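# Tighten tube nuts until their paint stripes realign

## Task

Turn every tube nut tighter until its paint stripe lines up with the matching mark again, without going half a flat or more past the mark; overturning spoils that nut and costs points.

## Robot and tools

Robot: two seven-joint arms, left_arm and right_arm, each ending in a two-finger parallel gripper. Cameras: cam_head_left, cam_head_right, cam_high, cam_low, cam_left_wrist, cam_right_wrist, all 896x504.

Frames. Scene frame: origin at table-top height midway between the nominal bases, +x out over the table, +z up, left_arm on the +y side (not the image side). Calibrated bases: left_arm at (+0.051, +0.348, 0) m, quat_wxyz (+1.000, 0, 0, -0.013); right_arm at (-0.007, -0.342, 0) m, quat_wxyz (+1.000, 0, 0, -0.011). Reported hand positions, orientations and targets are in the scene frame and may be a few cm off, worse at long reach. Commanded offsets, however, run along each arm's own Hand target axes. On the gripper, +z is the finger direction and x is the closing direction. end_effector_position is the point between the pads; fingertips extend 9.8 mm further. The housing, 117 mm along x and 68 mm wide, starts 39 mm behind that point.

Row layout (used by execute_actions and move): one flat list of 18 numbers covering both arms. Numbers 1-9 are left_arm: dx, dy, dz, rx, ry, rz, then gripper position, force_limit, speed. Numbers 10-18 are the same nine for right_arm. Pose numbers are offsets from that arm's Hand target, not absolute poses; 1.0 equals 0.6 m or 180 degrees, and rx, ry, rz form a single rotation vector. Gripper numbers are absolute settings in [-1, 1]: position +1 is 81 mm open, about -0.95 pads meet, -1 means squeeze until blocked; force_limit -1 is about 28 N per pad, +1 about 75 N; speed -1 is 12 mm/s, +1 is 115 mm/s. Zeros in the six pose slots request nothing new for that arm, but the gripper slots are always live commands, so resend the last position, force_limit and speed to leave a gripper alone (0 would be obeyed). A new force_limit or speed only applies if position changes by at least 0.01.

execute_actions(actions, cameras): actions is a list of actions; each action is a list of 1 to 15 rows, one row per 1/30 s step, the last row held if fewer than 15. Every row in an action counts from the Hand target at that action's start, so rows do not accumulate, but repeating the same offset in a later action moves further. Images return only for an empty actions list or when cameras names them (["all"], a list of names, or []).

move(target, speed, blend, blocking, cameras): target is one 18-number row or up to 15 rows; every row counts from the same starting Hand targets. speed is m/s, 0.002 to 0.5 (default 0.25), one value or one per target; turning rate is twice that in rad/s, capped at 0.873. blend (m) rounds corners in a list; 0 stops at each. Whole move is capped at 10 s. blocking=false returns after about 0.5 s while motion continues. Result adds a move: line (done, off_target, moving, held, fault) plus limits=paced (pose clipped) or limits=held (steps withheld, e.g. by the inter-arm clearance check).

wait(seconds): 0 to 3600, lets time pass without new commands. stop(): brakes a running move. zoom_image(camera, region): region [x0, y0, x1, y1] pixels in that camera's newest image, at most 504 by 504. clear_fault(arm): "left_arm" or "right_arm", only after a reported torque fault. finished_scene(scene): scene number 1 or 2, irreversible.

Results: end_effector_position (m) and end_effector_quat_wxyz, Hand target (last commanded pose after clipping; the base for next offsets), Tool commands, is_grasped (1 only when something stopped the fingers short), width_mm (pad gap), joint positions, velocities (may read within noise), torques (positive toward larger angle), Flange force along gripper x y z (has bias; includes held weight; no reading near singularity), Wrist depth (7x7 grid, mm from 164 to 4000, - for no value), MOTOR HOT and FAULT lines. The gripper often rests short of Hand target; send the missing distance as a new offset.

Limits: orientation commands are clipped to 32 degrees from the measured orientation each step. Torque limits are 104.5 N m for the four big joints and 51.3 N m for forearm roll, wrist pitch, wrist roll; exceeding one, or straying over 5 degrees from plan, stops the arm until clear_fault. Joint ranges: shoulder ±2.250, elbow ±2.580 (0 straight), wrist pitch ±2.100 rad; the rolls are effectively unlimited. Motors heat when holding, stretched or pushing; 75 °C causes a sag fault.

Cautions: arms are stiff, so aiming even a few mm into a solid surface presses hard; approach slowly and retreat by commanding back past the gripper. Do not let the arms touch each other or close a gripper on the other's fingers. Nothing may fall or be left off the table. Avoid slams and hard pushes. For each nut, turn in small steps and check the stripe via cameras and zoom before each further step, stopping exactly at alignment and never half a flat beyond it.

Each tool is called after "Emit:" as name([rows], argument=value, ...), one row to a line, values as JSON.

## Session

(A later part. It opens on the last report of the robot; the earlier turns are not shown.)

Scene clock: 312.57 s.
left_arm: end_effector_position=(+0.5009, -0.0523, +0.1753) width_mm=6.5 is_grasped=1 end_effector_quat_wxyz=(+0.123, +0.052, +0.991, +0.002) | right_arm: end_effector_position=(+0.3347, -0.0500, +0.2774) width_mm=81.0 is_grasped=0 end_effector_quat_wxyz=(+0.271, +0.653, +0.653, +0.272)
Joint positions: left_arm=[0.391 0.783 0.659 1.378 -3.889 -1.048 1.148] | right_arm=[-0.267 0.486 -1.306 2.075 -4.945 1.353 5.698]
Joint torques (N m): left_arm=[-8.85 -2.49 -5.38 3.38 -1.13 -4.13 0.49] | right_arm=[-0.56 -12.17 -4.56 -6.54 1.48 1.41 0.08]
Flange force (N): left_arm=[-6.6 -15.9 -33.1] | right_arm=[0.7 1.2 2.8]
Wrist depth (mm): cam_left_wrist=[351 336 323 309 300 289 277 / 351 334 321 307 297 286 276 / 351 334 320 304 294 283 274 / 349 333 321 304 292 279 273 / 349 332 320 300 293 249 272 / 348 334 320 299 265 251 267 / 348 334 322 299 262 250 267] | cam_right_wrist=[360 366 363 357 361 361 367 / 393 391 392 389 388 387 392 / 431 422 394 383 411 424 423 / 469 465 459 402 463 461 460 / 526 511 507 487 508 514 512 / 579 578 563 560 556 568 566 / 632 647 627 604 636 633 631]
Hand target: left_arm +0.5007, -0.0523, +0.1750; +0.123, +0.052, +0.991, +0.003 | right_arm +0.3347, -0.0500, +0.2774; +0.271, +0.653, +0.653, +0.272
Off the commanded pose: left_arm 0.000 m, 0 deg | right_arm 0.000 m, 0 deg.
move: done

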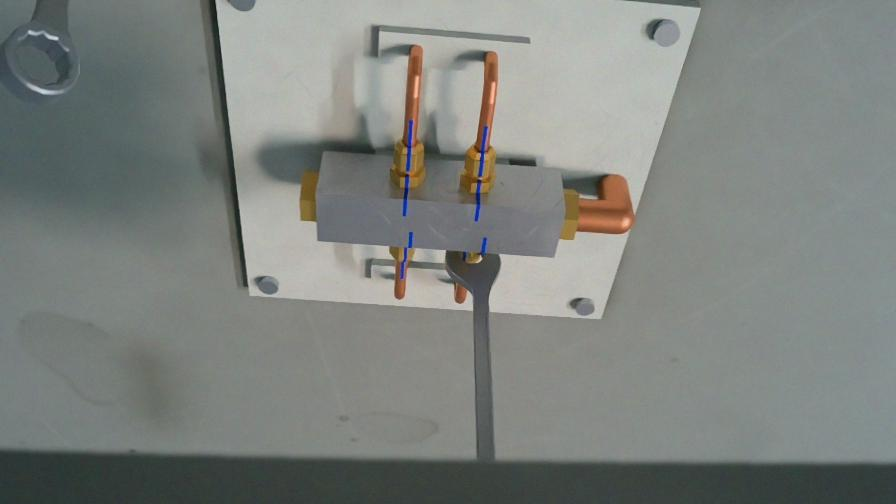

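Emit:
move([
  [-0.001,0.0,-0.004,0,0,0,-1,1,0.4,0,0,0,0,0,0,1,1,1],
  [-0.001,-0.0143,-0.004,-0.01886,0,0.0047,-1,1,0.4,0,0,0,0,0,0,1,1,1],
  [0.0,-0.0143,0.0,-0.01886,0,0.0047,-1,1,0.4,0,0,0,0,0,0,1,1,1],
], speed=0.03, cameras=["cam_right_wrist"])

Emit:
zoom_image(camera="cam_right_wrist", region=[435, 225, 515, 305])

Scene clock: 314.70 s.
left_arm: end_effector_position=(+0.4999, -0.0608, +0.1749) width_mm=6.5 is_grasped=1 end_effector_quat_wxyz=(+0.124, +0.056, +0.990, +0.033) | right_arm: end_effector_position=(+0.3347, -0.0500, +0.2774) width_mm=81.0 is_grasped=0 end_effector_quat_wxyz=(+0.271, +0.653, +0.653, +0.272)
Joint positions: left_arm=[0.455 0.815 0.636 1.305 -3.907 -1.134 1.15] | right_arm=[-0.267 0.486 -1.306 2.075 -4.945 1.353 5.698]
Joint torques (N m): left_arm=[-0.14 -22.59 5.76 -8.2 -0.95 0.33 0.43] | right_arm=[-0.57 -12.17 -4.52 -6.55 1.49 1.41 0.05]
Flange force (N): left_arm=[-0.9 -0.4 0.0] | right_arm=[0.6 1.3 2.7]
Wrist depth (mm): cam_left_wrist=[336 321 309 299 289 280 269 / 340 324 311 296 284 275 266 / 339 324 314 296 286 276 266 / 340 325 314 297 287 272 267 / 344 327 316 296 265 253 265 / 347 330 317 297 262 247 263 / 348 333 320 298 253 249 264] | cam_right_wrist=[361 365 363 356 362 361 366 / 393 392 391 389 389 387 393 / 432 422 394 383 409 425 423 / 469 468 459 403 462 459 460 / 524 511 511 486 506 516 511 / 580 578 562 560 557 567 566 / 634 644 627 334 621 636 633]
Hand target: left_arm +0.4999, -0.0608, +0.1749; +0.124, +0.056, +0.990, +0.033 | right_arm +0.3347, -0.0500, +0.2774; +0.271, +0.653, +0.653, +0.272
Off the commanded pose: left_arm 0.000 m, 0 deg | right_arm 0.000 m, 0 deg.
move: done

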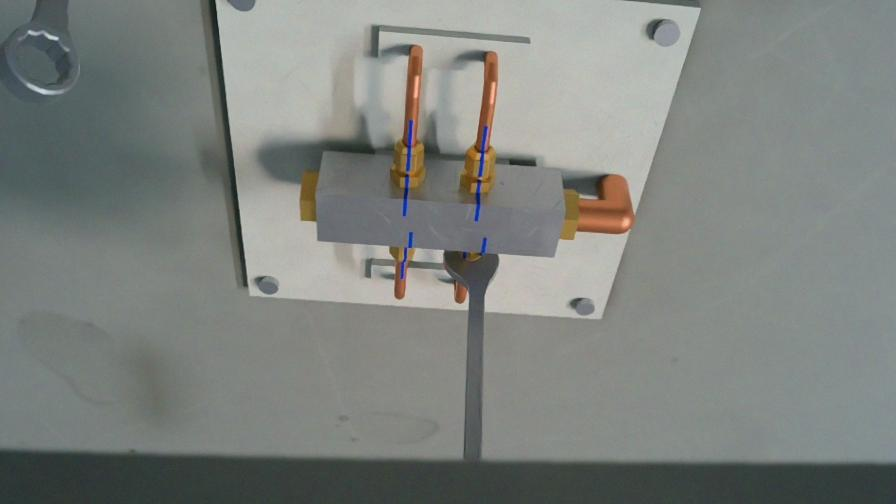

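Scaled by 6.300 from the camera's image (finer frame: 1280x720).

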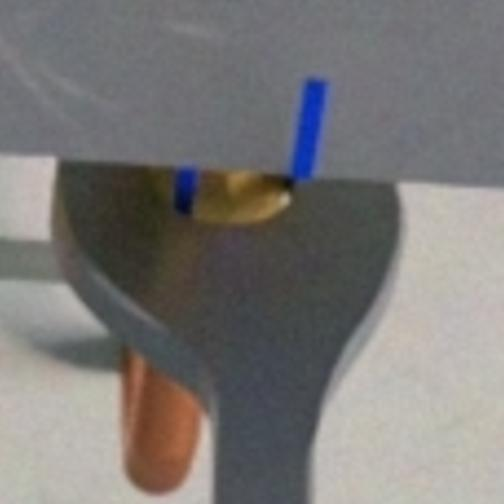

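Emit:
move([
  [0.0003,0.02043,0.0012,0.02694,0,-0.00672,-1,1,0.4,0,0,0,0,0,0,1,1,1],
  [0.0009,0.0407,0.0035,0.05389,0,-0.01344,-1,1,0.4,0,0,0,0,0,0,1,1,1],
  [0.0019,0.0607,0.0075,0.08083,0,-0.02017,-1,1,0.4,0,0,0,0,0,0,1,1,1],
], speed=0.1, blend=0.001, cameras=["cam_left_wrist","cam_right_wrist"])

Emit:
zoom_image(camera="cam_right_wrist", region=[435, 225, 515, 305])

Scene clock: 317.13 s.
left_arm: end_effector_position=(+0.5036, -0.0243, +0.1731) width_mm=6.5 is_grasped=1 end_effector_quat_wxyz=(+0.117, +0.040, +0.988, -0.097) | right_arm: end_effector_position=(+0.3347, -0.0500, +0.2774) width_mm=81.0 is_grasped=0 end_effector_quat_wxyz=(+0.271, +0.653, +0.653, +0.272)
Joint positions: left_arm=[0.166 0.714 0.745 1.592 -3.83 -0.77 1.101] | right_arm=[-0.267 0.486 -1.306 2.075 -4.945 1.353 5.698]
Joint torques (N m): left_arm=[-16.66 -16.22 -9.02 -2.35 -3.97 -7.44 0.4] | right_arm=[-0.55 -12.13 -4.57 -6.57 1.46 1.4 0.04]
Flange force (N): left_arm=[3.0 -32.9 1.2] | right_arm=[0.6 1.3 2.8]
Wrist depth (mm): cam_left_wrist=[390 370 356 341 330 317 307 / 380 362 347 336 324 312 301 / 371 355 340 321 311 301 290 / 363 346 333 316 306 292 286 / 356 340 328 309 300 286 281 / 349 333 322 301 270 254 270 / 341 328 317 297 259 250 264] | cam_right_wrist=[359 366 363 357 362 362 366 / 393 392 391 388 388 387 393 / 431 423 394 385 410 425 423 / 469 467 458 408 463 460 460 / 525 512 509 506 506 516 512 / 581 579 561 558 557 568 565 / 633 649 643 624 603 618 631]
Hand target: left_arm +0.5036, -0.0243, +0.1731; +0.117, +0.040, +0.988, -0.097 | right_arm +0.3347, -0.0500, +0.2774; +0.271, +0.653, +0.653, +0.272
Off the commanded pose: left_arm 0.000 m, 0 deg | right_arm 0.000 m, 0 deg.
move: done

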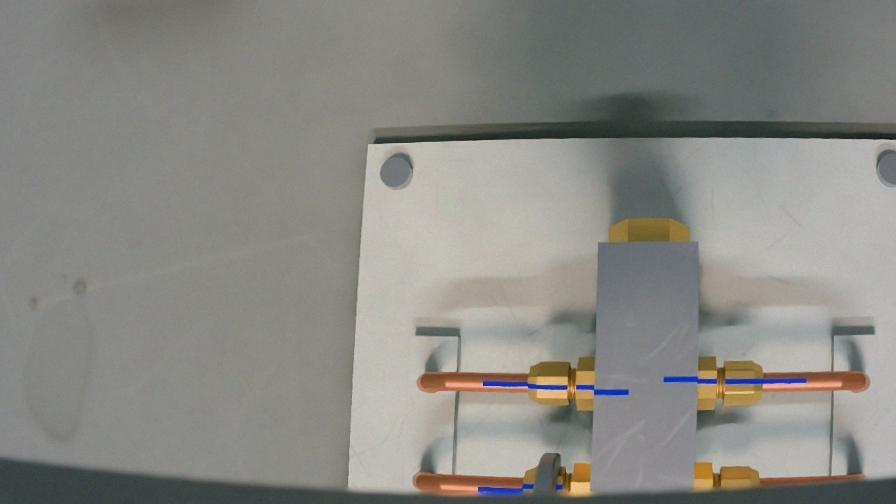

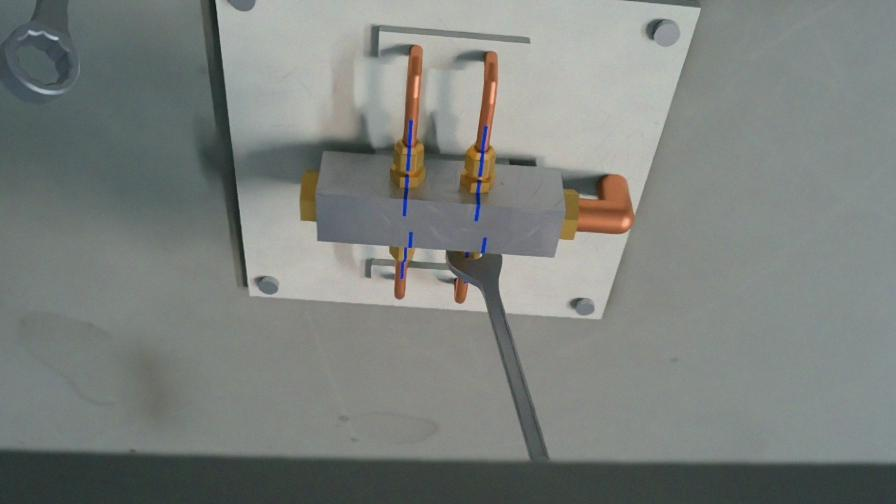

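Scaled by 6.300 from the camera's image (finer frame: 1280x720).

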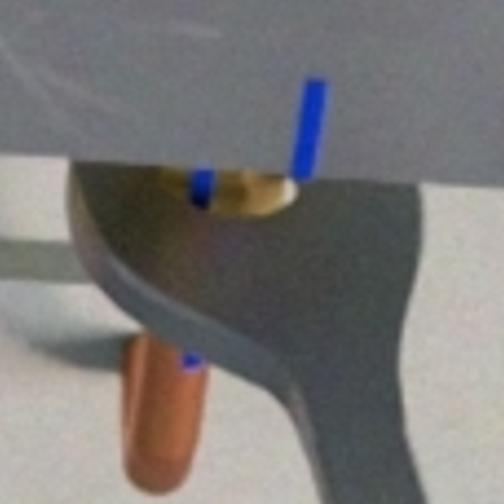

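Emit:
move([
  [0.0001,0.02045,0.0003,0.02694,0,-0.00672,-1,1,0.4,0,0,0,0,0,0,1,1,1],
  [0.0009,0.0488,0.0037,0.06467,0,-0.01613,-1,1,0.4,0,0,0,0,0,0,1,1,1],
], speed=0.1, blend=0.001, cameras=["cam_right_wrist"])

Emit:
zoom_image(camera="cam_right_wrist", region=[435, 225, 515, 305])

Scene clock: 318.97 s.
left_arm: end_effector_position=(+0.5066, +0.0039, +0.1656) width_mm=6.5 is_grasped=1 end_effector_quat_wxyz=(+0.110, +0.027, +0.973, -0.199) | right_arm: end_effector_position=(+0.3347, -0.0500, +0.2774) width_mm=81.0 is_grasped=0 end_effector_quat_wxyz=(+0.271, +0.653, +0.653, +0.272)
Joint positions: left_arm=[-0.091 0.722 0.864 1.771 -3.776 -0.506 0.997] | right_arm=[-0.267 0.486 -1.306 2.075 -4.945 1.353 5.698]
Joint torques (N m): left_arm=[-19.92 -10.02 -14.45 -0.96 -3.92 -8.12 0.38] | right_arm=[-0.57 -12.15 -4.5 -6.6 1.48 1.39 0.06]
Flange force (N): left_arm=[6.9 -41.9 -2.0] | right_arm=[0.4 1.2 2.7]
Wrist depth (mm): cam_left_wrist=[450 422 401 387 372 358 347 / 422 401 385 371 358 344 333 / 401 385 369 352 340 328 317 / 385 369 355 336 325 310 304 / 369 353 341 322 312 298 293 / 353 341 329 307 276 262 279 / 339 328 318 300 262 251 269] | cam_right_wrist=[360 366 364 357 361 361 366 / 393 392 391 389 388 388 394 / 429 424 393 385 410 424 424 / 470 468 459 408 462 461 459 / 525 512 510 507 506 514 513 / 580 577 560 560 556 569 566 / 633 646 642 641 350 273 616]
Hand target: left_arm +0.5066, +0.0039, +0.1655; +0.110, +0.027, +0.973, -0.199 | right_arm +0.3347, -0.0500, +0.2774; +0.271, +0.653, +0.653, +0.272
Off the commanded pose: left_arm 0.000 m, 0 deg | right_arm 0.000 m, 0 deg.
move: done

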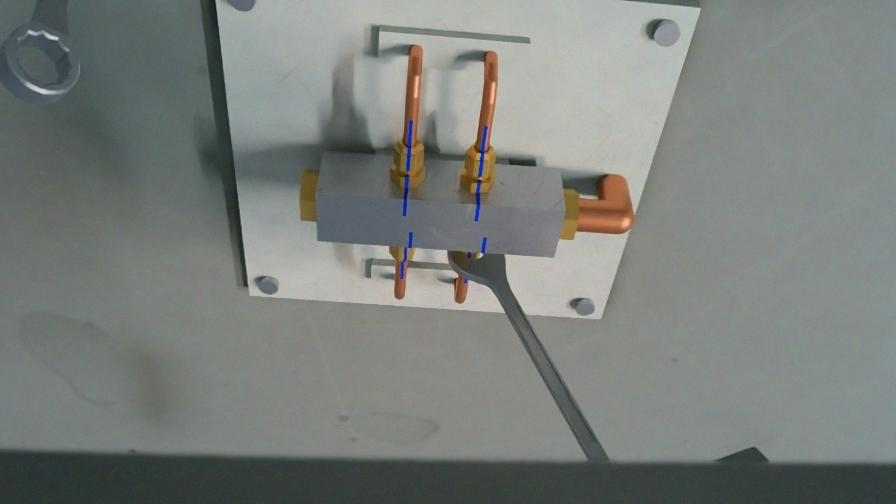

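Scaled by 6.300 from the camera's image (finer frame: 1280x720).

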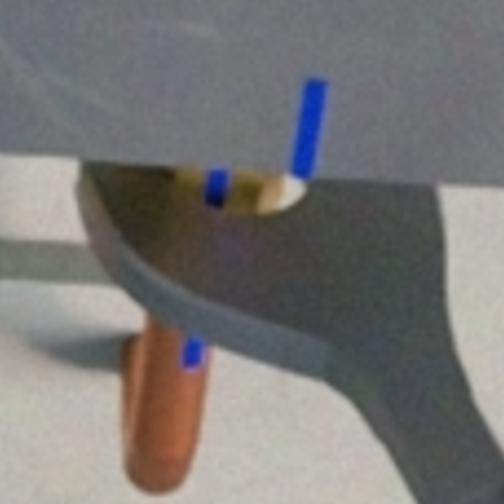

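Emit:
move(target=[0.0002,0.0306,0.001,0.04042,0,-0.01008,-1,1,0.4,0,0,0,0,0,0,1,1,1], speed=0.08, cameras=["cam_right_wrist"])

Emit:
zoom_image(camera="cam_right_wrist", region=[435, 225, 515, 305])

Scene clock: 320.57 s.
left_arm: end_effector_position=(+0.5083, +0.0205, +0.1580) width_mm=6.5 is_grasped=1 end_effector_quat_wxyz=(+0.105, +0.018, +0.959, -0.262) | right_arm: end_effector_position=(+0.3347, -0.0500, +0.2774) width_mm=81.0 is_grasped=0 end_effector_quat_wxyz=(+0.271, +0.653, +0.653, +0.272)
Joint positions: left_arm=[-0.251 0.781 0.949 1.859 -3.765 -0.368 0.92] | right_arm=[-0.267 0.486 -1.306 2.075 -4.945 1.353 5.698]
Joint torques (N m): left_arm=[-19.3 -5.6 -17.29 0.49 -3.36 -8.58 0.43] | right_arm=[-0.59 -12.17 -4.55 -6.58 1.45 1.43 0.07]
Flange force (N): left_arm=[6.8 -47.9 -9.1] | right_arm=[0.5 1.3 2.9]
Wrist depth (mm): cam_left_wrist=[499 467 446 425 408 393 379 / 460 432 414 400 384 370 358 / 428 407 391 376 366 351 339 / 401 385 370 349 340 326 316 / 378 364 351 334 322 306 302 / 360 346 335 316 278 265 285 / 339 331 318 302 262 252 272] | cam_right_wrist=[360 365 364 357 361 361 366 / 393 392 390 389 388 388 393 / 431 423 394 384 410 425 424 / 470 467 459 411 461 461 459 / 524 511 509 507 505 514 512 / 578 577 560 561 558 567 554 / 634 646 643 641 604 267 266]
Hand target: left_arm +0.5083, +0.0205, +0.1580; +0.105, +0.018, +0.959, -0.262 | right_arm +0.3347, -0.0500, +0.2774; +0.271, +0.653, +0.653, +0.272
Off the commanded pose: left_arm 0.000 m, 0 deg | right_arm 0.000 m, 0 deg.
move: done

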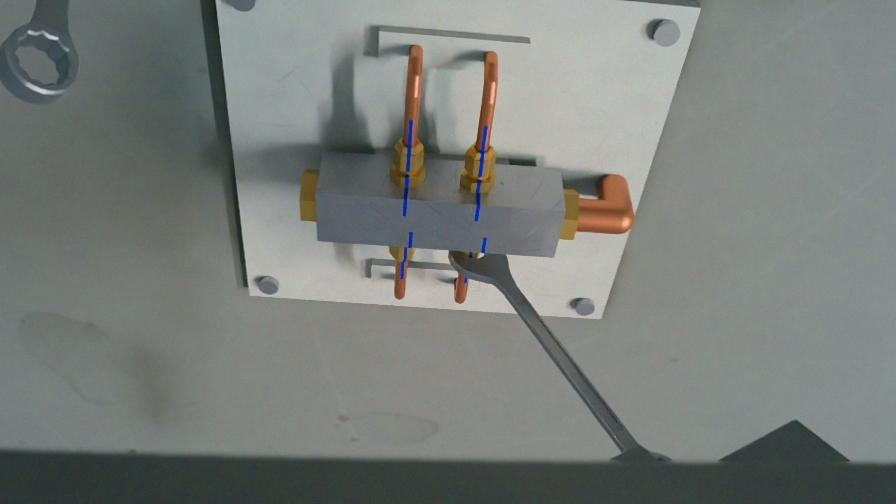

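Scaled by 6.300 from the camera's image (finer frame: 1280x720).

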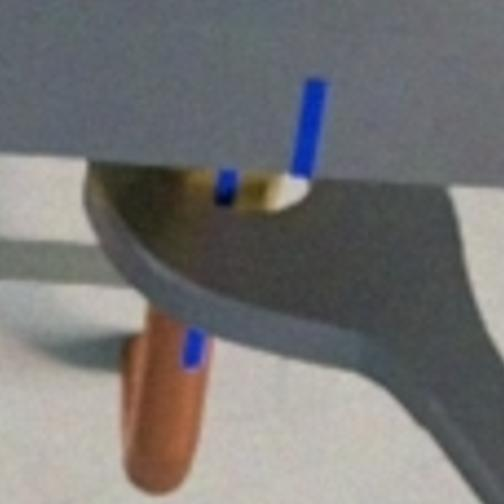

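Emit:
move(target=[-0.0002,-0.0143,-0.0005,-0.01886,0,0.0047,-1,1,0.4,0,0,0,0,0,0,1,1,1], speed=0.06)

Emit:
move([
  [-0.0067,0.0115,-0.0268,0,0,0,-1,1,0.4,0,0,0,0,0,0,1,1,1],
  [-0.0211,-0.0182,-0.0847,0,0,0,-1,1,0.4,0,0,0,0,0,0,1,1,1],
], speed=0.06, cameras=["cam_left_wrist","cam_right_wrist"])

Emit:
zoom_image(camera="cam_right_wrist", region=[435, 230, 505, 300])

Scene clock: 322.00 s.
left_arm: end_effector_position=(+0.5076, +0.0133, +0.1625) width_mm=6.5 is_grasped=1 end_effector_quat_wxyz=(+0.107, +0.022, +0.966, -0.233) | right_arm: end_effector_position=(+0.3347, -0.0500, +0.2774) width_mm=81.0 is_grasped=0 end_effector_quat_wxyz=(+0.271, +0.653, +0.653, +0.272)
Joint positions: left_arm=[-0.18 0.747 0.912 1.82 -3.766 -0.431 0.955] | right_arm=[-0.267 0.486 -1.306 2.075 -4.945 1.353 5.698]
Joint torques (N m): left_arm=[0.01 -16.76 8.34 -7.09 -0.04 2.02 0.44] | right_arm=[-0.59 -12.14 -4.54 -6.54 1.46 1.44 0.07]
Flange force (N): left_arm=[0.8 -0.3 3.3] | right_arm=[0.4 1.4 2.8]
Wrist depth (mm): cam_left_wrist=[467 436 418 403 387 371 361 / 436 412 393 381 369 354 342 / 410 392 377 364 350 337 323 / 390 373 360 340 331 315 308 / 370 356 344 325 316 298 296 / 353 341 328 307 277 262 280 / 337 329 316 298 259 252 269] | cam_right_wrist=[360 365 364 357 362 362 367 / 393 392 390 389 389 388 393 / 431 423 394 385 410 426 423 / 468 467 459 410 461 460 460 / 522 510 508 507 505 515 513 / 578 579 560 560 557 568 568 / 633 646 645 639 603 267 273]
Hand target: left_arm +0.5076, +0.0133, +0.1625; +0.107, +0.022, +0.966, -0.233 | right_arm +0.3347, -0.0500, +0.2774; +0.271, +0.653, +0.653, +0.272
Off the commanded pose: left_arm 0.000 m, 0 deg | right_arm 0.000 m, 0 deg.
move: done

Scene clock: 323.43 s.
left_arm: end_effector_position=(+0.5090, +0.0268, +0.2143) width_mm=6.5 is_grasped=1 end_effector_quat_wxyz=(+0.107, +0.022, +0.966, -0.233) | right_arm: end_effector_position=(+0.3347, -0.0500, +0.2774) width_mm=81.0 is_grasped=0 end_effector_quat_wxyz=(+0.271, +0.653, +0.653, +0.272)
Joint positions: left_arm=[-0.285 0.691 1.045 1.775 -3.689 -0.571 0.89] | right_arm=[-0.267 0.486 -1.306 2.075 -4.945 1.353 5.698]
Joint torques (N m): left_arm=[-0.22 -15.38 8.04 -7.85 -0.02 1.85 0.45] | right_arm=[-0.58 -12.17 -4.55 -6.57 1.47 1.42 0.06]
Flange force (N): left_arm=[-0.4 -1.0 2.7] | right_arm=[0.5 1.3 2.8]
Wrist depth (mm): cam_left_wrist=[549 517 488 471 453 439 423 / 515 483 465 449 430 416 403 / 484 456 441 426 412 400 385 / 456 437 422 404 388 375 365 / 434 417 406 386 374 352 348 / 414 400 390 369 336 316 333 / 396 383 373 354 315 302 318] | cam_right_wrist=[361 366 363 357 362 362 366 / 393 392 391 389 388 388 393 / 432 423 393 384 410 424 422 / 468 467 458 421 461 462 459 / 523 512 510 506 503 514 512 / 581 577 559 560 556 569 565 / 631 646 642 641 621 619 633]
Hand target: left_arm +0.5090, +0.0268, +0.2143; +0.107, +0.022, +0.966, -0.233 | right_arm +0.3347, -0.0500, +0.2774; +0.271, +0.653, +0.653, +0.272
Off the commanded pose: left_arm 0.000 m, 0 deg | right_arm 0.000 m, 0 deg.
move: done

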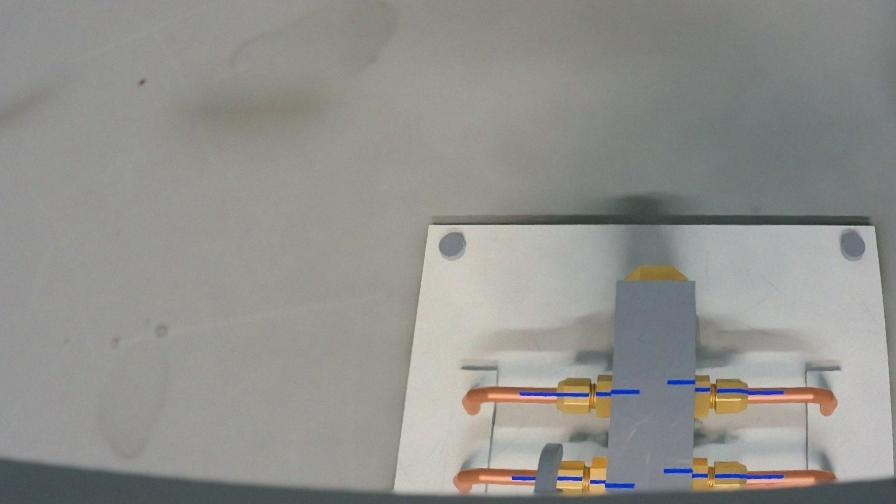

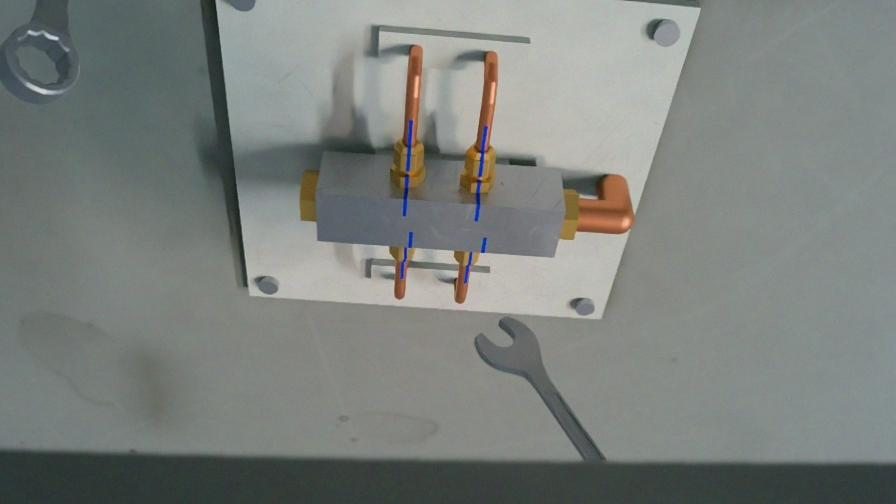

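Scaled by 7.200 from the camera's image (finer frame: 1280x720).

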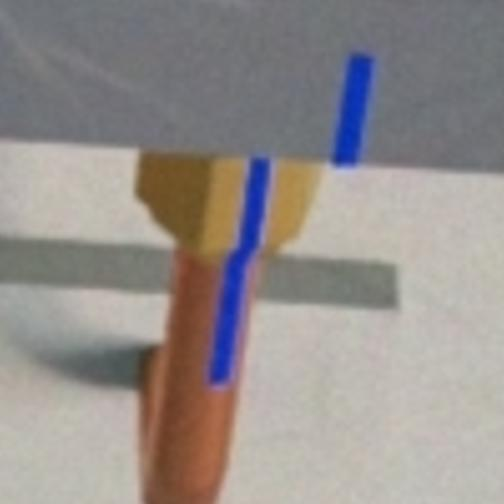

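Emit:
execute_actions(actions=[])

Scene clock: 324.90 s.
left_arm: end_effector_position=(+0.5090, +0.0268, +0.2143) width_mm=6.5 is_grasped=1 end_effector_quat_wxyz=(+0.107, +0.022, +0.966, -0.233) | right_arm: end_effector_position=(+0.3347, -0.0500, +0.2774) width_mm=81.0 is_grasped=0 end_effector_quat_wxyz=(+0.271, +0.653, +0.653, +0.272)
Joint positions: left_arm=[-0.285 0.691 1.045 1.775 -3.689 -0.571 0.89] | right_arm=[-0.267 0.486 -1.306 2.075 -4.945 1.353 5.698]
Joint velocities: within noise
Joint torques (N m): left_arm=[-0.21 -15.34 8.11 -7.78 -0.03 1.91 0.43] | right_arm=[-0.54 -12.16 -4.54 -6.54 1.48 1.39 0.06]
Flange force (N): left_arm=[-0.7 -1.3 2.7] | right_arm=[0.8 1.2 2.7]
Wrist depth (mm): cam_left_wrist=[551 516 491 470 452 439 423 / 515 486 466 446 432 419 404 / 483 458 440 427 413 401 383 / 457 437 422 404 388 375 364 / 434 418 407 387 373 353 348 / 414 398 390 369 336 316 332 / 396 383 373 355 317 302 318] | cam_right_wrist=[361 366 364 357 361 362 366 / 393 392 391 389 388 387 393 / 431 422 394 384 411 424 423 / 470 468 460 421 461 461 460 / 523 511 510 506 505 516 514 / 579 575 560 561 556 569 566 / 633 647 645 640 620 618 630]
Hand target: left_arm +0.5090, +0.0268, +0.2143; +0.107, +0.022, +0.966, -0.233 | right_arm +0.3347, -0.0500, +0.2774; +0.271, +0.653, +0.653, +0.272
Tool commands: left_gripper/position=-1.0 left_gripper/force_limit=+1.0 left_gripper/speed=+0.4 right_gripper/position=+1.0 right_gripper/force_limit=+1.0 right_gripper/speed=+1.0
Off the commanded pose: left_arm 0.000 m, 0 deg | right_arm 0.000 m, 0 deg.

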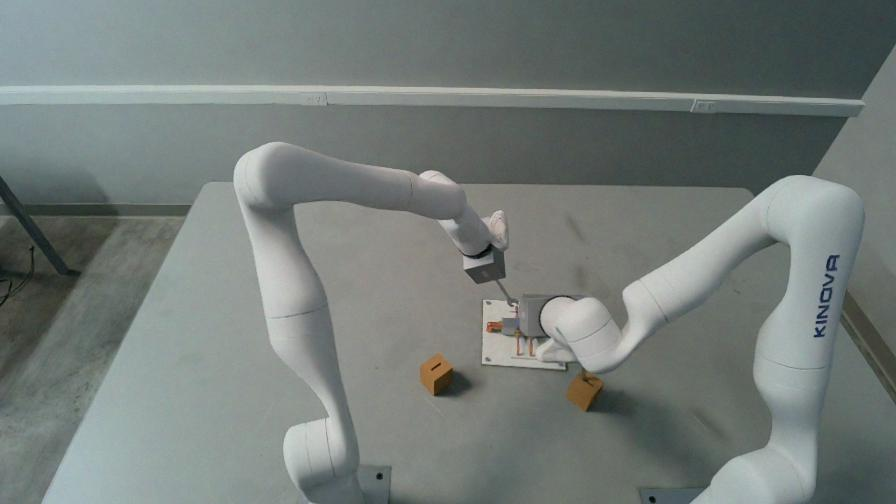

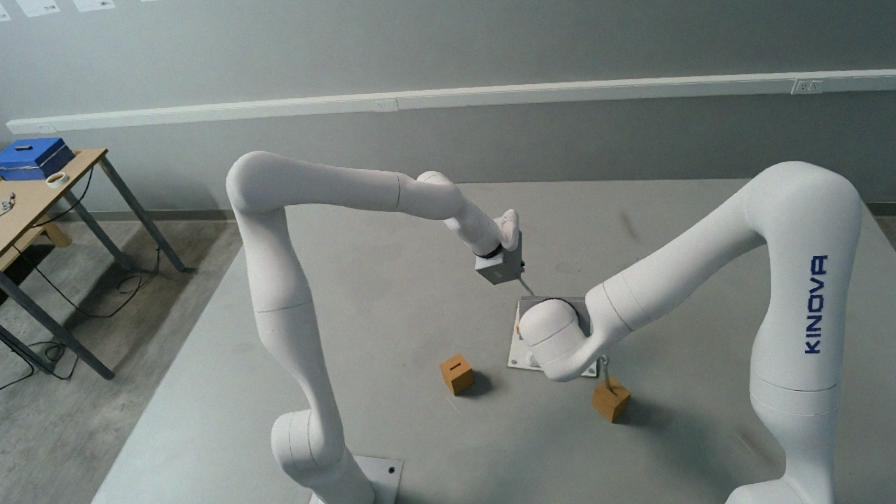

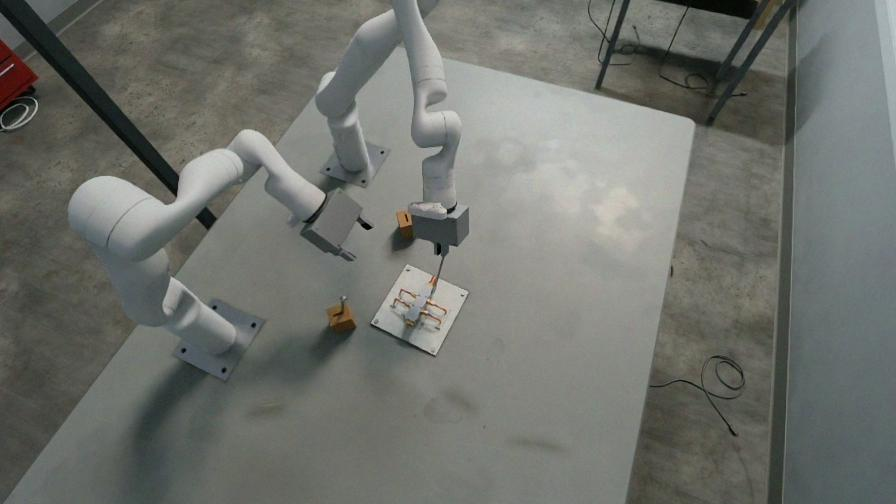

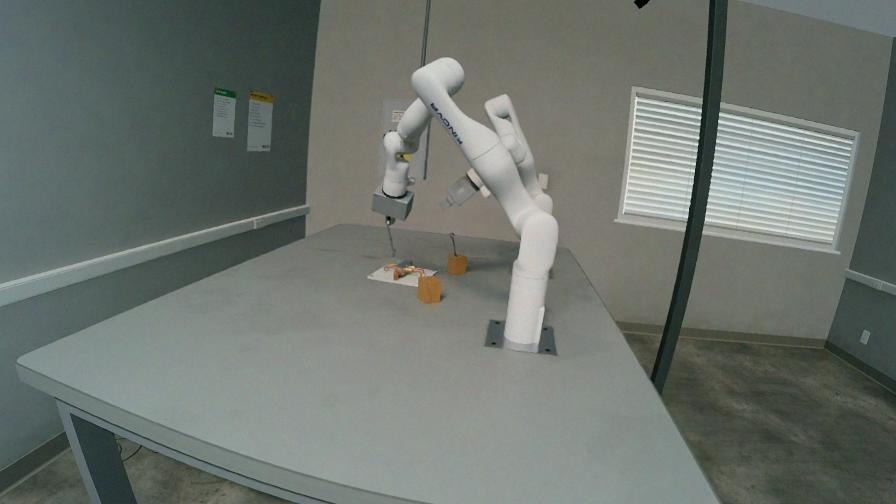

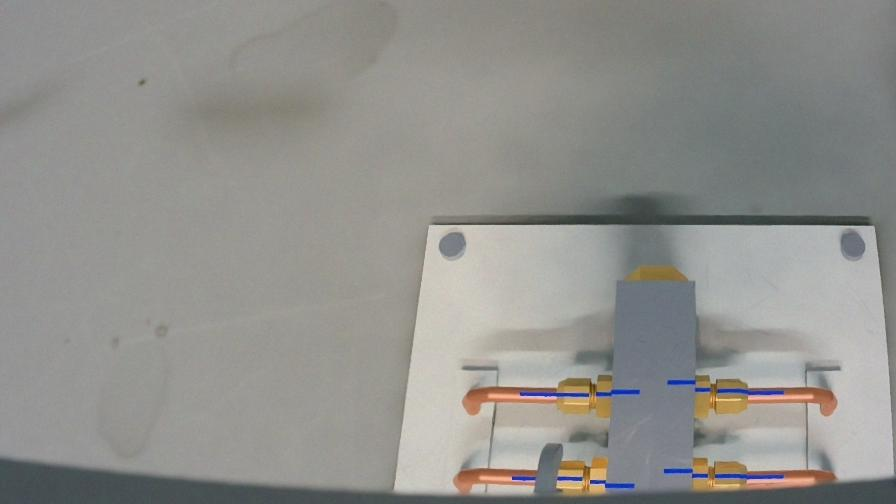

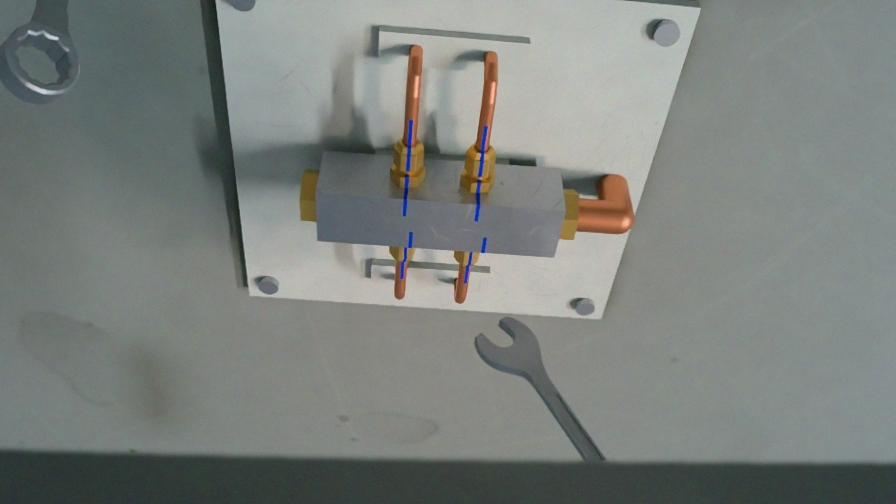

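Emit:
zoom_image(camera="cam_right_wrist", region=[340, 90, 540, 310])

Emit:
zoom_image(camera="cam_left_wrist", region=[450, 330, 850, 504])

Scaled by 2.291 from the camera's image (finer frame: 1280x720).

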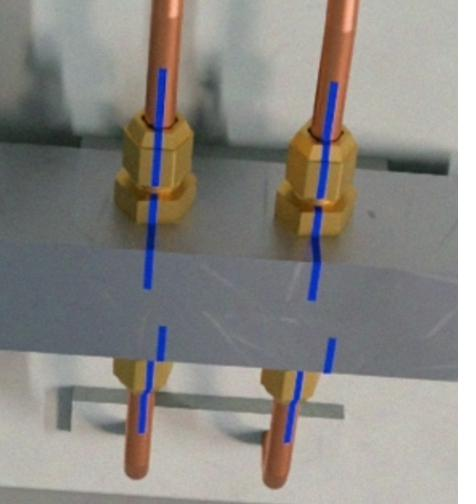

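Scaled by 1.260 from the camera's image (finer frame: 1280x720).

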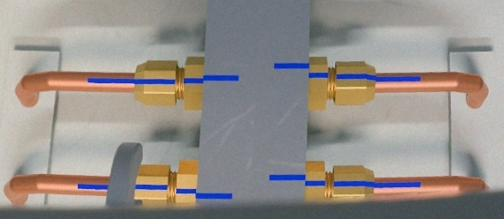

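Emit:
zoom_image(camera="cam_left_wrist", region=[690, 360, 790, 500])

Emit:
zoom_image(camera="cam_left_wrist", region=[510, 360, 650, 500])

Scaled by 3.600 from the camera's image (finer frame: 1280x720).

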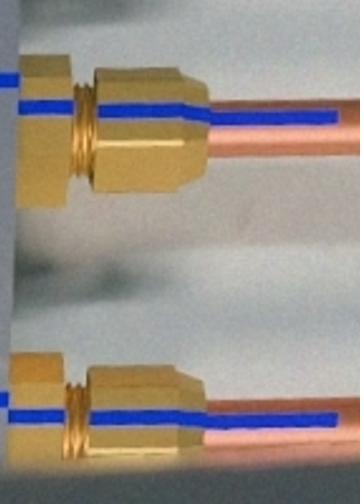

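Scaled by 3.600 from the camera's image (finer frame: 1280x720).

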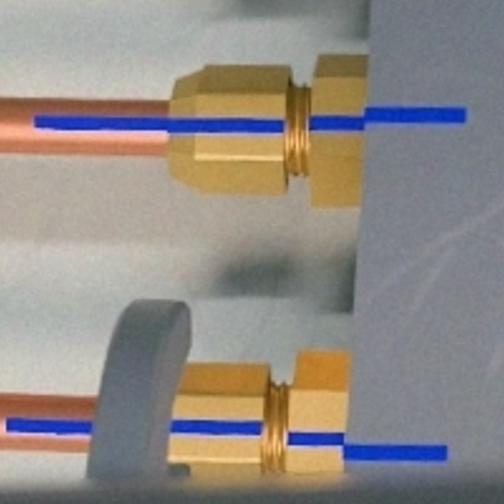

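Emit:
zoom_image(camera="cam_right_wrist", region=[440, 225, 510, 310])

Emit:
zoom_image(camera="cam_right_wrist", region=[375, 225, 445, 310])

Scaled by 5.929 from the camera's image (finer frame: 1280x720).

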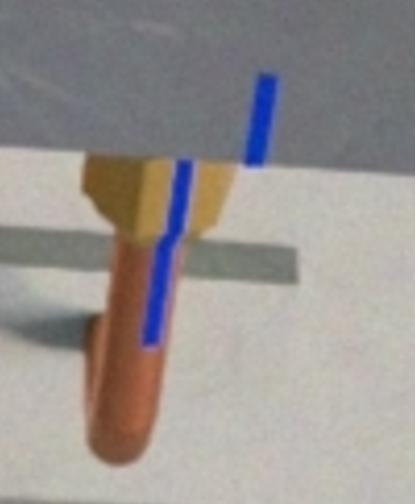

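Scaled by 5.929 from the camera's image (finer frame: 1280x720).

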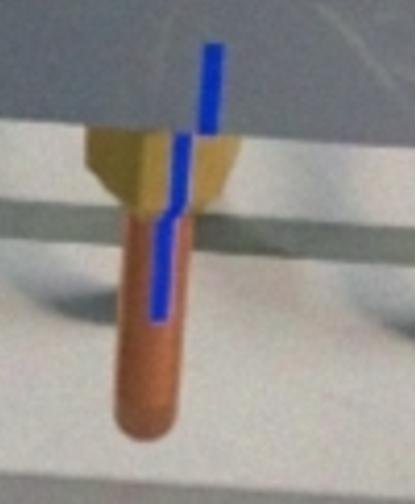

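Emit:
zoom_image(camera="cam_left_wrist", region=[540, 440, 640, 500])

Emit:
zoom_image(camera="cam_left_wrist", region=[540, 360, 640, 420])

Scaled by 5.040 from the camera's image (finer frame: 1280x720).

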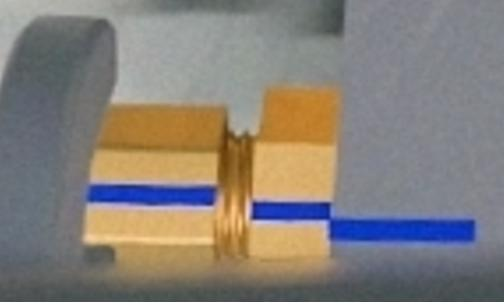

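Scaled by 5.040 from the camera's image (finer frame: 1280x720).

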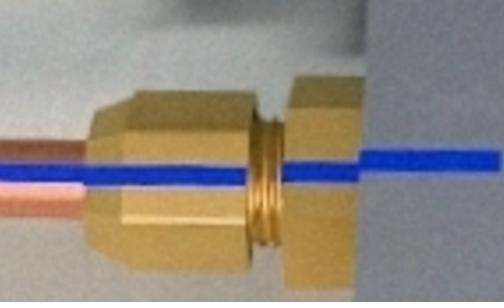

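Emit:
zoom_image(camera="cam_right_wrist", region=[375, 110, 445, 225])

Emit:
zoom_image(camera="cam_right_wrist", region=[445, 110, 515, 225])

Emit:
zoom_image(camera="cam_left_wrist", region=[690, 370, 790, 430])

Emit:
zoom_image(camera="cam_left_wrist", region=[690, 440, 790, 500])

Scaled by 4.383 from the camera's image (finer frame: 1280x720).

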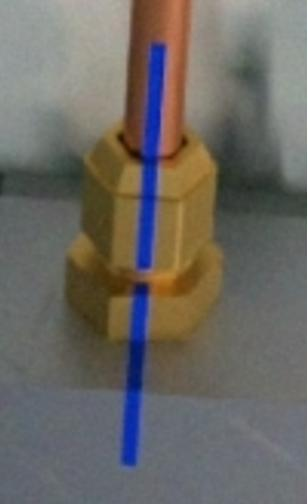

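Scaled by 4.383 from the camera's image (finer frame: 1280x720).

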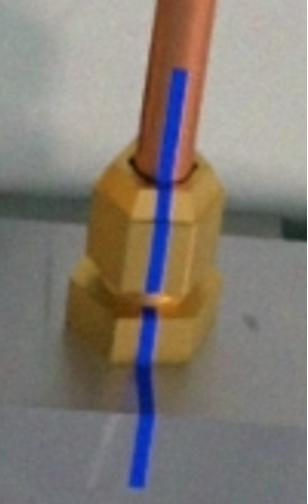

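Scaled by 5.040 from the camera's image (finer frame: 1280x720).

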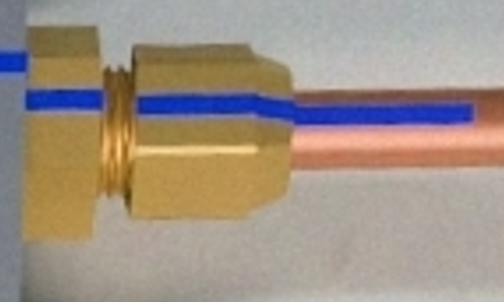

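Scaled by 5.040 from the camera's image (finer frame: 1280x720).

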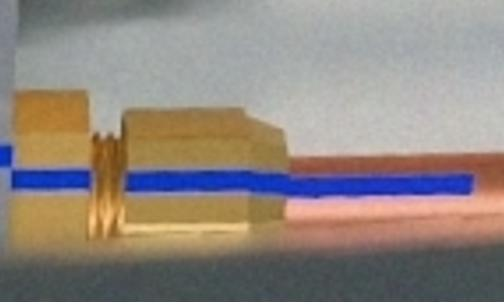

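Emit:
move(target=[-0.0232,0.1334,-0.1777,0,0,0,-1,1,0.4,0,0,0,0,0,0,1,1,1], speed=0.15)

Emit:
move(target=[0,0,0,0,0,0,-1,1,0.4,-0.0167,0.0567,0.4046,0.25,0,0,1,1,1], speed=0.15, cameras=["cam_right_wrist","cam_high"])

Scene clock: 333.67 s.
left_arm: end_effector_position=(+0.5091, +0.1467, +0.2742) width_mm=6.5 is_grasped=1 end_effector_quat_wxyz=(+0.107, +0.022, +0.966, -0.233) | right_arm: end_effector_position=(+0.3347, -0.0500, +0.2774) width_mm=81.0 is_grasped=0 end_effector_quat_wxyz=(+0.271, +0.653, +0.653, +0.272)
Joint positions: left_arm=[-0.733 0.638 1.321 1.797 -3.541 -0.768 0.612] | right_arm=[-0.267 0.486 -1.306 2.075 -4.945 1.353 5.698]
Joint torques (N m): left_arm=[-0.23 -11.82 8.16 -8.24 0.4 1.67 0.34] | right_arm=[-0.56 -12.17 -4.56 -6.56 1.47 1.42 0.07]
Flange force (N): left_arm=[-3.0 -1.1 3.2] | right_arm=[0.6 1.2 2.8]
Wrist depth (mm): cam_left_wrist=[644 611 570 550 533 516 494 / 607 575 541 522 500 480 471 / 572 543 518 500 475 454 450 / 543 518 497 474 459 431 430 / 517 494 477 455 442 419 412 / 490 473 456 438 423 407 395 / 467 450 438 424 411 395 381] | cam_right_wrist=[361 366 363 357 361 361 366 / 392 391 391 390 388 387 393 / 431 422 394 384 411 424 423 / 468 466 459 421 462 460 459 / 525 512 510 508 506 516 512 / 579 576 561 560 558 570 565 / 633 647 645 640 639 621 344]
Hand target: left_arm +0.5091, +0.1467, +0.2742; +0.107, +0.022, +0.966, -0.233 | right_arm +0.3347, -0.0500, +0.2774; +0.271, +0.653, +0.653, +0.272
Off the commanded pose: left_arm 0.000 m, 0 deg | right_arm 0.000 m, 0 deg.
move: done

Scene clock: 336.80 s.
left_arm: end_effector_position=(+0.5091, +0.1467, +0.2742) width_mm=6.5 is_grasped=1 end_effector_quat_wxyz=(+0.107, +0.022, +0.966, -0.233) | right_arm: end_effector_position=(+0.5310, -0.0598, +0.1305) width_mm=81.0 is_grasped=0 end_effector_quat_wxyz=(+0.001, +0.707, +0.707, +0.002)
Joint positions: left_arm=[-0.733 0.638 1.321 1.797 -3.541 -0.768 0.612] | right_arm=[-0.083 1.134 -1.222 1.116 -5.254 1.476 6.782]
Joint torques (N m): left_arm=[-0.2 -11.9 8.07 -8.26 0.37 1.68 0.42] | right_arm=[-0.58 -24.16 -8.27 -4.49 -0.56 0.19 0.1]
Flange force (N): left_arm=[-2.9 -0.8 2.8] | right_arm=[0.0 1.6 1.1]
Wrist depth (mm): cam_left_wrist=[646 608 242 237 522 514 492 / 603 573 262 268 277 481 471 / 573 545 514 298 434 454 451 / 544 517 498 471 458 432 429 / 516 493 478 455 443 419 412 / 486 472 456 438 421 408 396 / 466 450 439 424 410 396 383] | cam_right_wrist=[256 250 250 249 249 249 255 / 256 250 250 250 249 249 255 / 256 250 212 212 219 249 255 / 256 250 212 212 212 215 255 / 256 250 250 223 220 249 255 / 256 250 250 249 249 249 255 / 257 251 250 244 249 249 255]
Hand target: left_arm +0.5091, +0.1467, +0.2742; +0.107, +0.022, +0.966, -0.233 | right_arm +0.5310, -0.0598, +0.1305; +0.001, +0.707, +0.707, +0.002
Off the commanded pose: left_arm 0.000 m, 0 deg | right_arm 0.000 m, 0 deg.
move: done
Images, in order (width x height): cam_high 896x504, cam_right_wrist 896x504.

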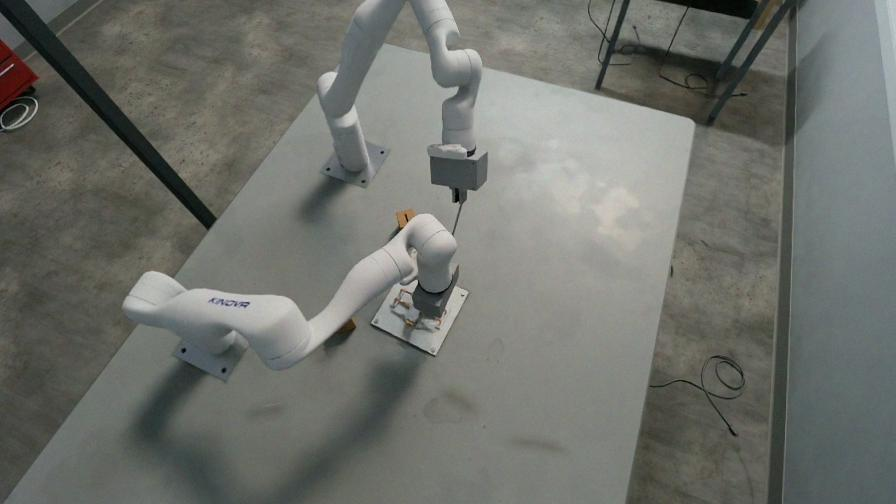

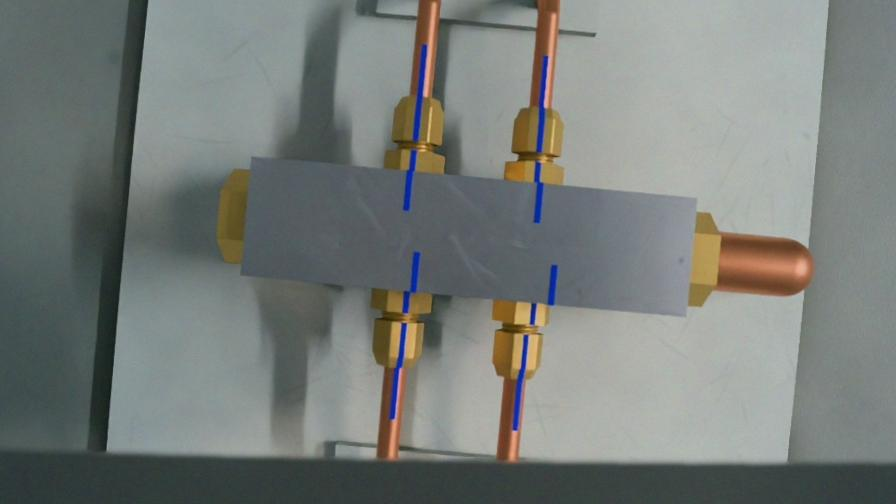

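Emit:
zoom_image(camera="cam_right_wrist", region=[480, 290, 570, 440])

Emit:
zoom_image(camera="cam_right_wrist", region=[355, 280, 445, 430])

Emit:
zoom_image(camera="cam_right_wrist", region=[370, 40, 460, 190])

Emit:
zoom_image(camera="cam_right_wrist", region=[490, 50, 580, 200])

Scaled by 3.360 from the camera's image (finer frame: 1280x720).

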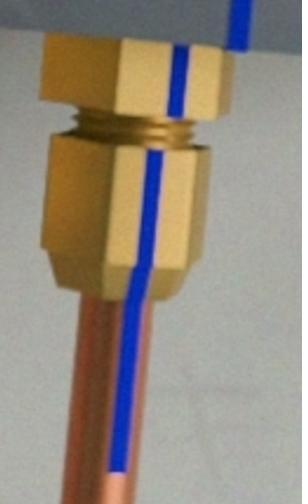

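Scaled by 3.360 from the camera's image (finer frame: 1280x720).

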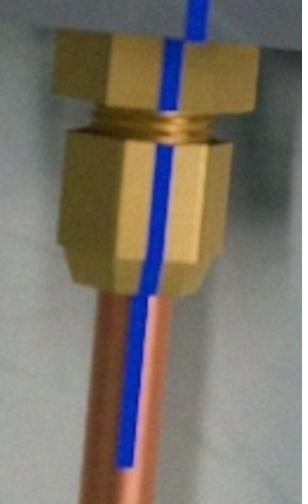

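Scaled by 3.360 from the camera's image (finer frame: 1280x720).

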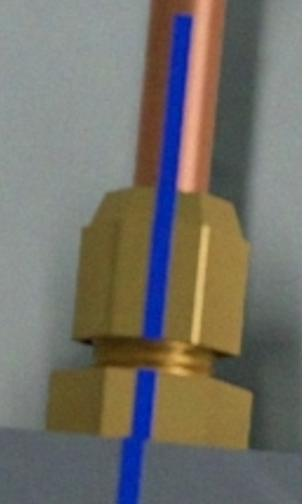

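Scaled by 3.360 from the camera's image (finer frame: 1280x720).

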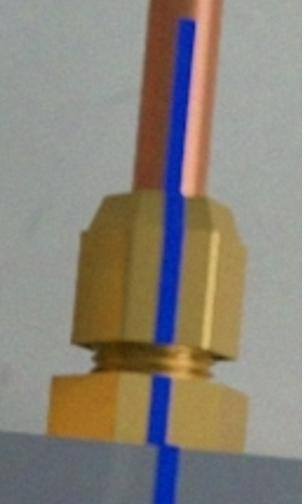

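Emit:
move(target=[0,0,0,0,0,0,-1,1,0.4,0.03,0.055,0.05,0,0,0,1,1,1], speed=0.15, cameras=["cam_right_wrist"])

Emit:
zoom_image(camera="cam_right_wrist", region=[400, 120, 500, 320])

Emit:
zoom_image(camera="cam_right_wrist", region=[260, 120, 360, 320])

Scene clock: 341.37 s.
left_arm: end_effector_position=(+0.5091, +0.1467, +0.2742) width_mm=6.5 is_grasped=1 end_effector_quat_wxyz=(+0.107, +0.022, +0.966, -0.233) | right_arm: end_effector_position=(+0.5641, -0.0417, +0.1006) width_mm=81.0 is_grasped=0 end_effector_quat_wxyz=(+0.001, +0.707, +0.707, +0.002)
Joint positions: left_arm=[-0.733 0.638 1.321 1.797 -3.541 -0.768 0.612] | right_arm=[-0.16 1.218 -1.187 0.944 -5.219 1.486 6.864]
Joint torques (N m): left_arm=[-0.22 -11.89 8.13 -8.29 0.36 1.63 0.45] | right_arm=[-0.58 -26.02 -7.67 -4.25 -0.53 0.19 0.06]
Flange force (N): left_arm=[-2.8 -0.8 3.1] | right_arm=[-0.1 1.5 1.0]
Wrist depth (mm): cam_left_wrist=[645 249 247 240 236 515 492 / 604 572 263 261 500 482 472 / 569 542 265 273 475 451 451 / 544 521 298 296 459 433 430 / 514 493 473 449 442 420 410 / 489 473 456 439 421 405 395 / 464 449 436 424 410 395 383] | cam_right_wrist=[220 182 182 182 181 219 225 / 220 182 181 181 181 189 225 / 220 220 195 192 219 219 225 / 220 220 219 220 219 219 225 / 220 220 219 219 219 219 225 / 220 220 215 214 219 219 225 / 226 220 219 219 219 219 225]
Hand target: left_arm +0.5091, +0.1467, +0.2742; +0.107, +0.022, +0.966, -0.233 | right_arm +0.5641, -0.0417, +0.1006; +0.001, +0.707, +0.707, +0.002
Off the commanded pose: left_arm 0.000 m, 0 deg | right_arm 0.000 m, 0 deg.
move: done

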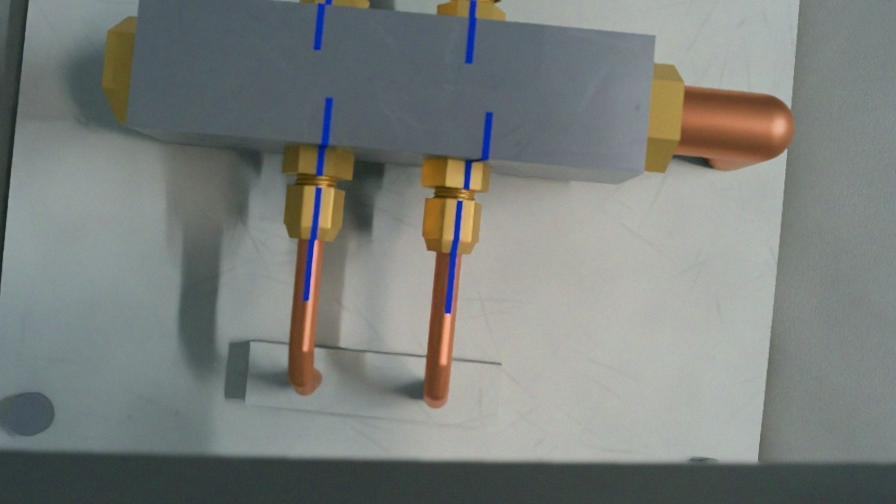

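Scaled by 2.520 from the camera's image (finer frame: 1280x720).

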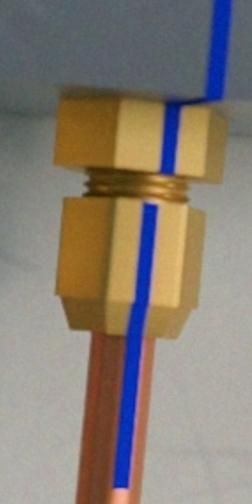

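Scaled by 2.520 from the camera's image (finer frame: 1280x720).

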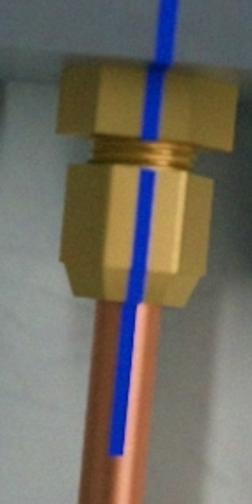

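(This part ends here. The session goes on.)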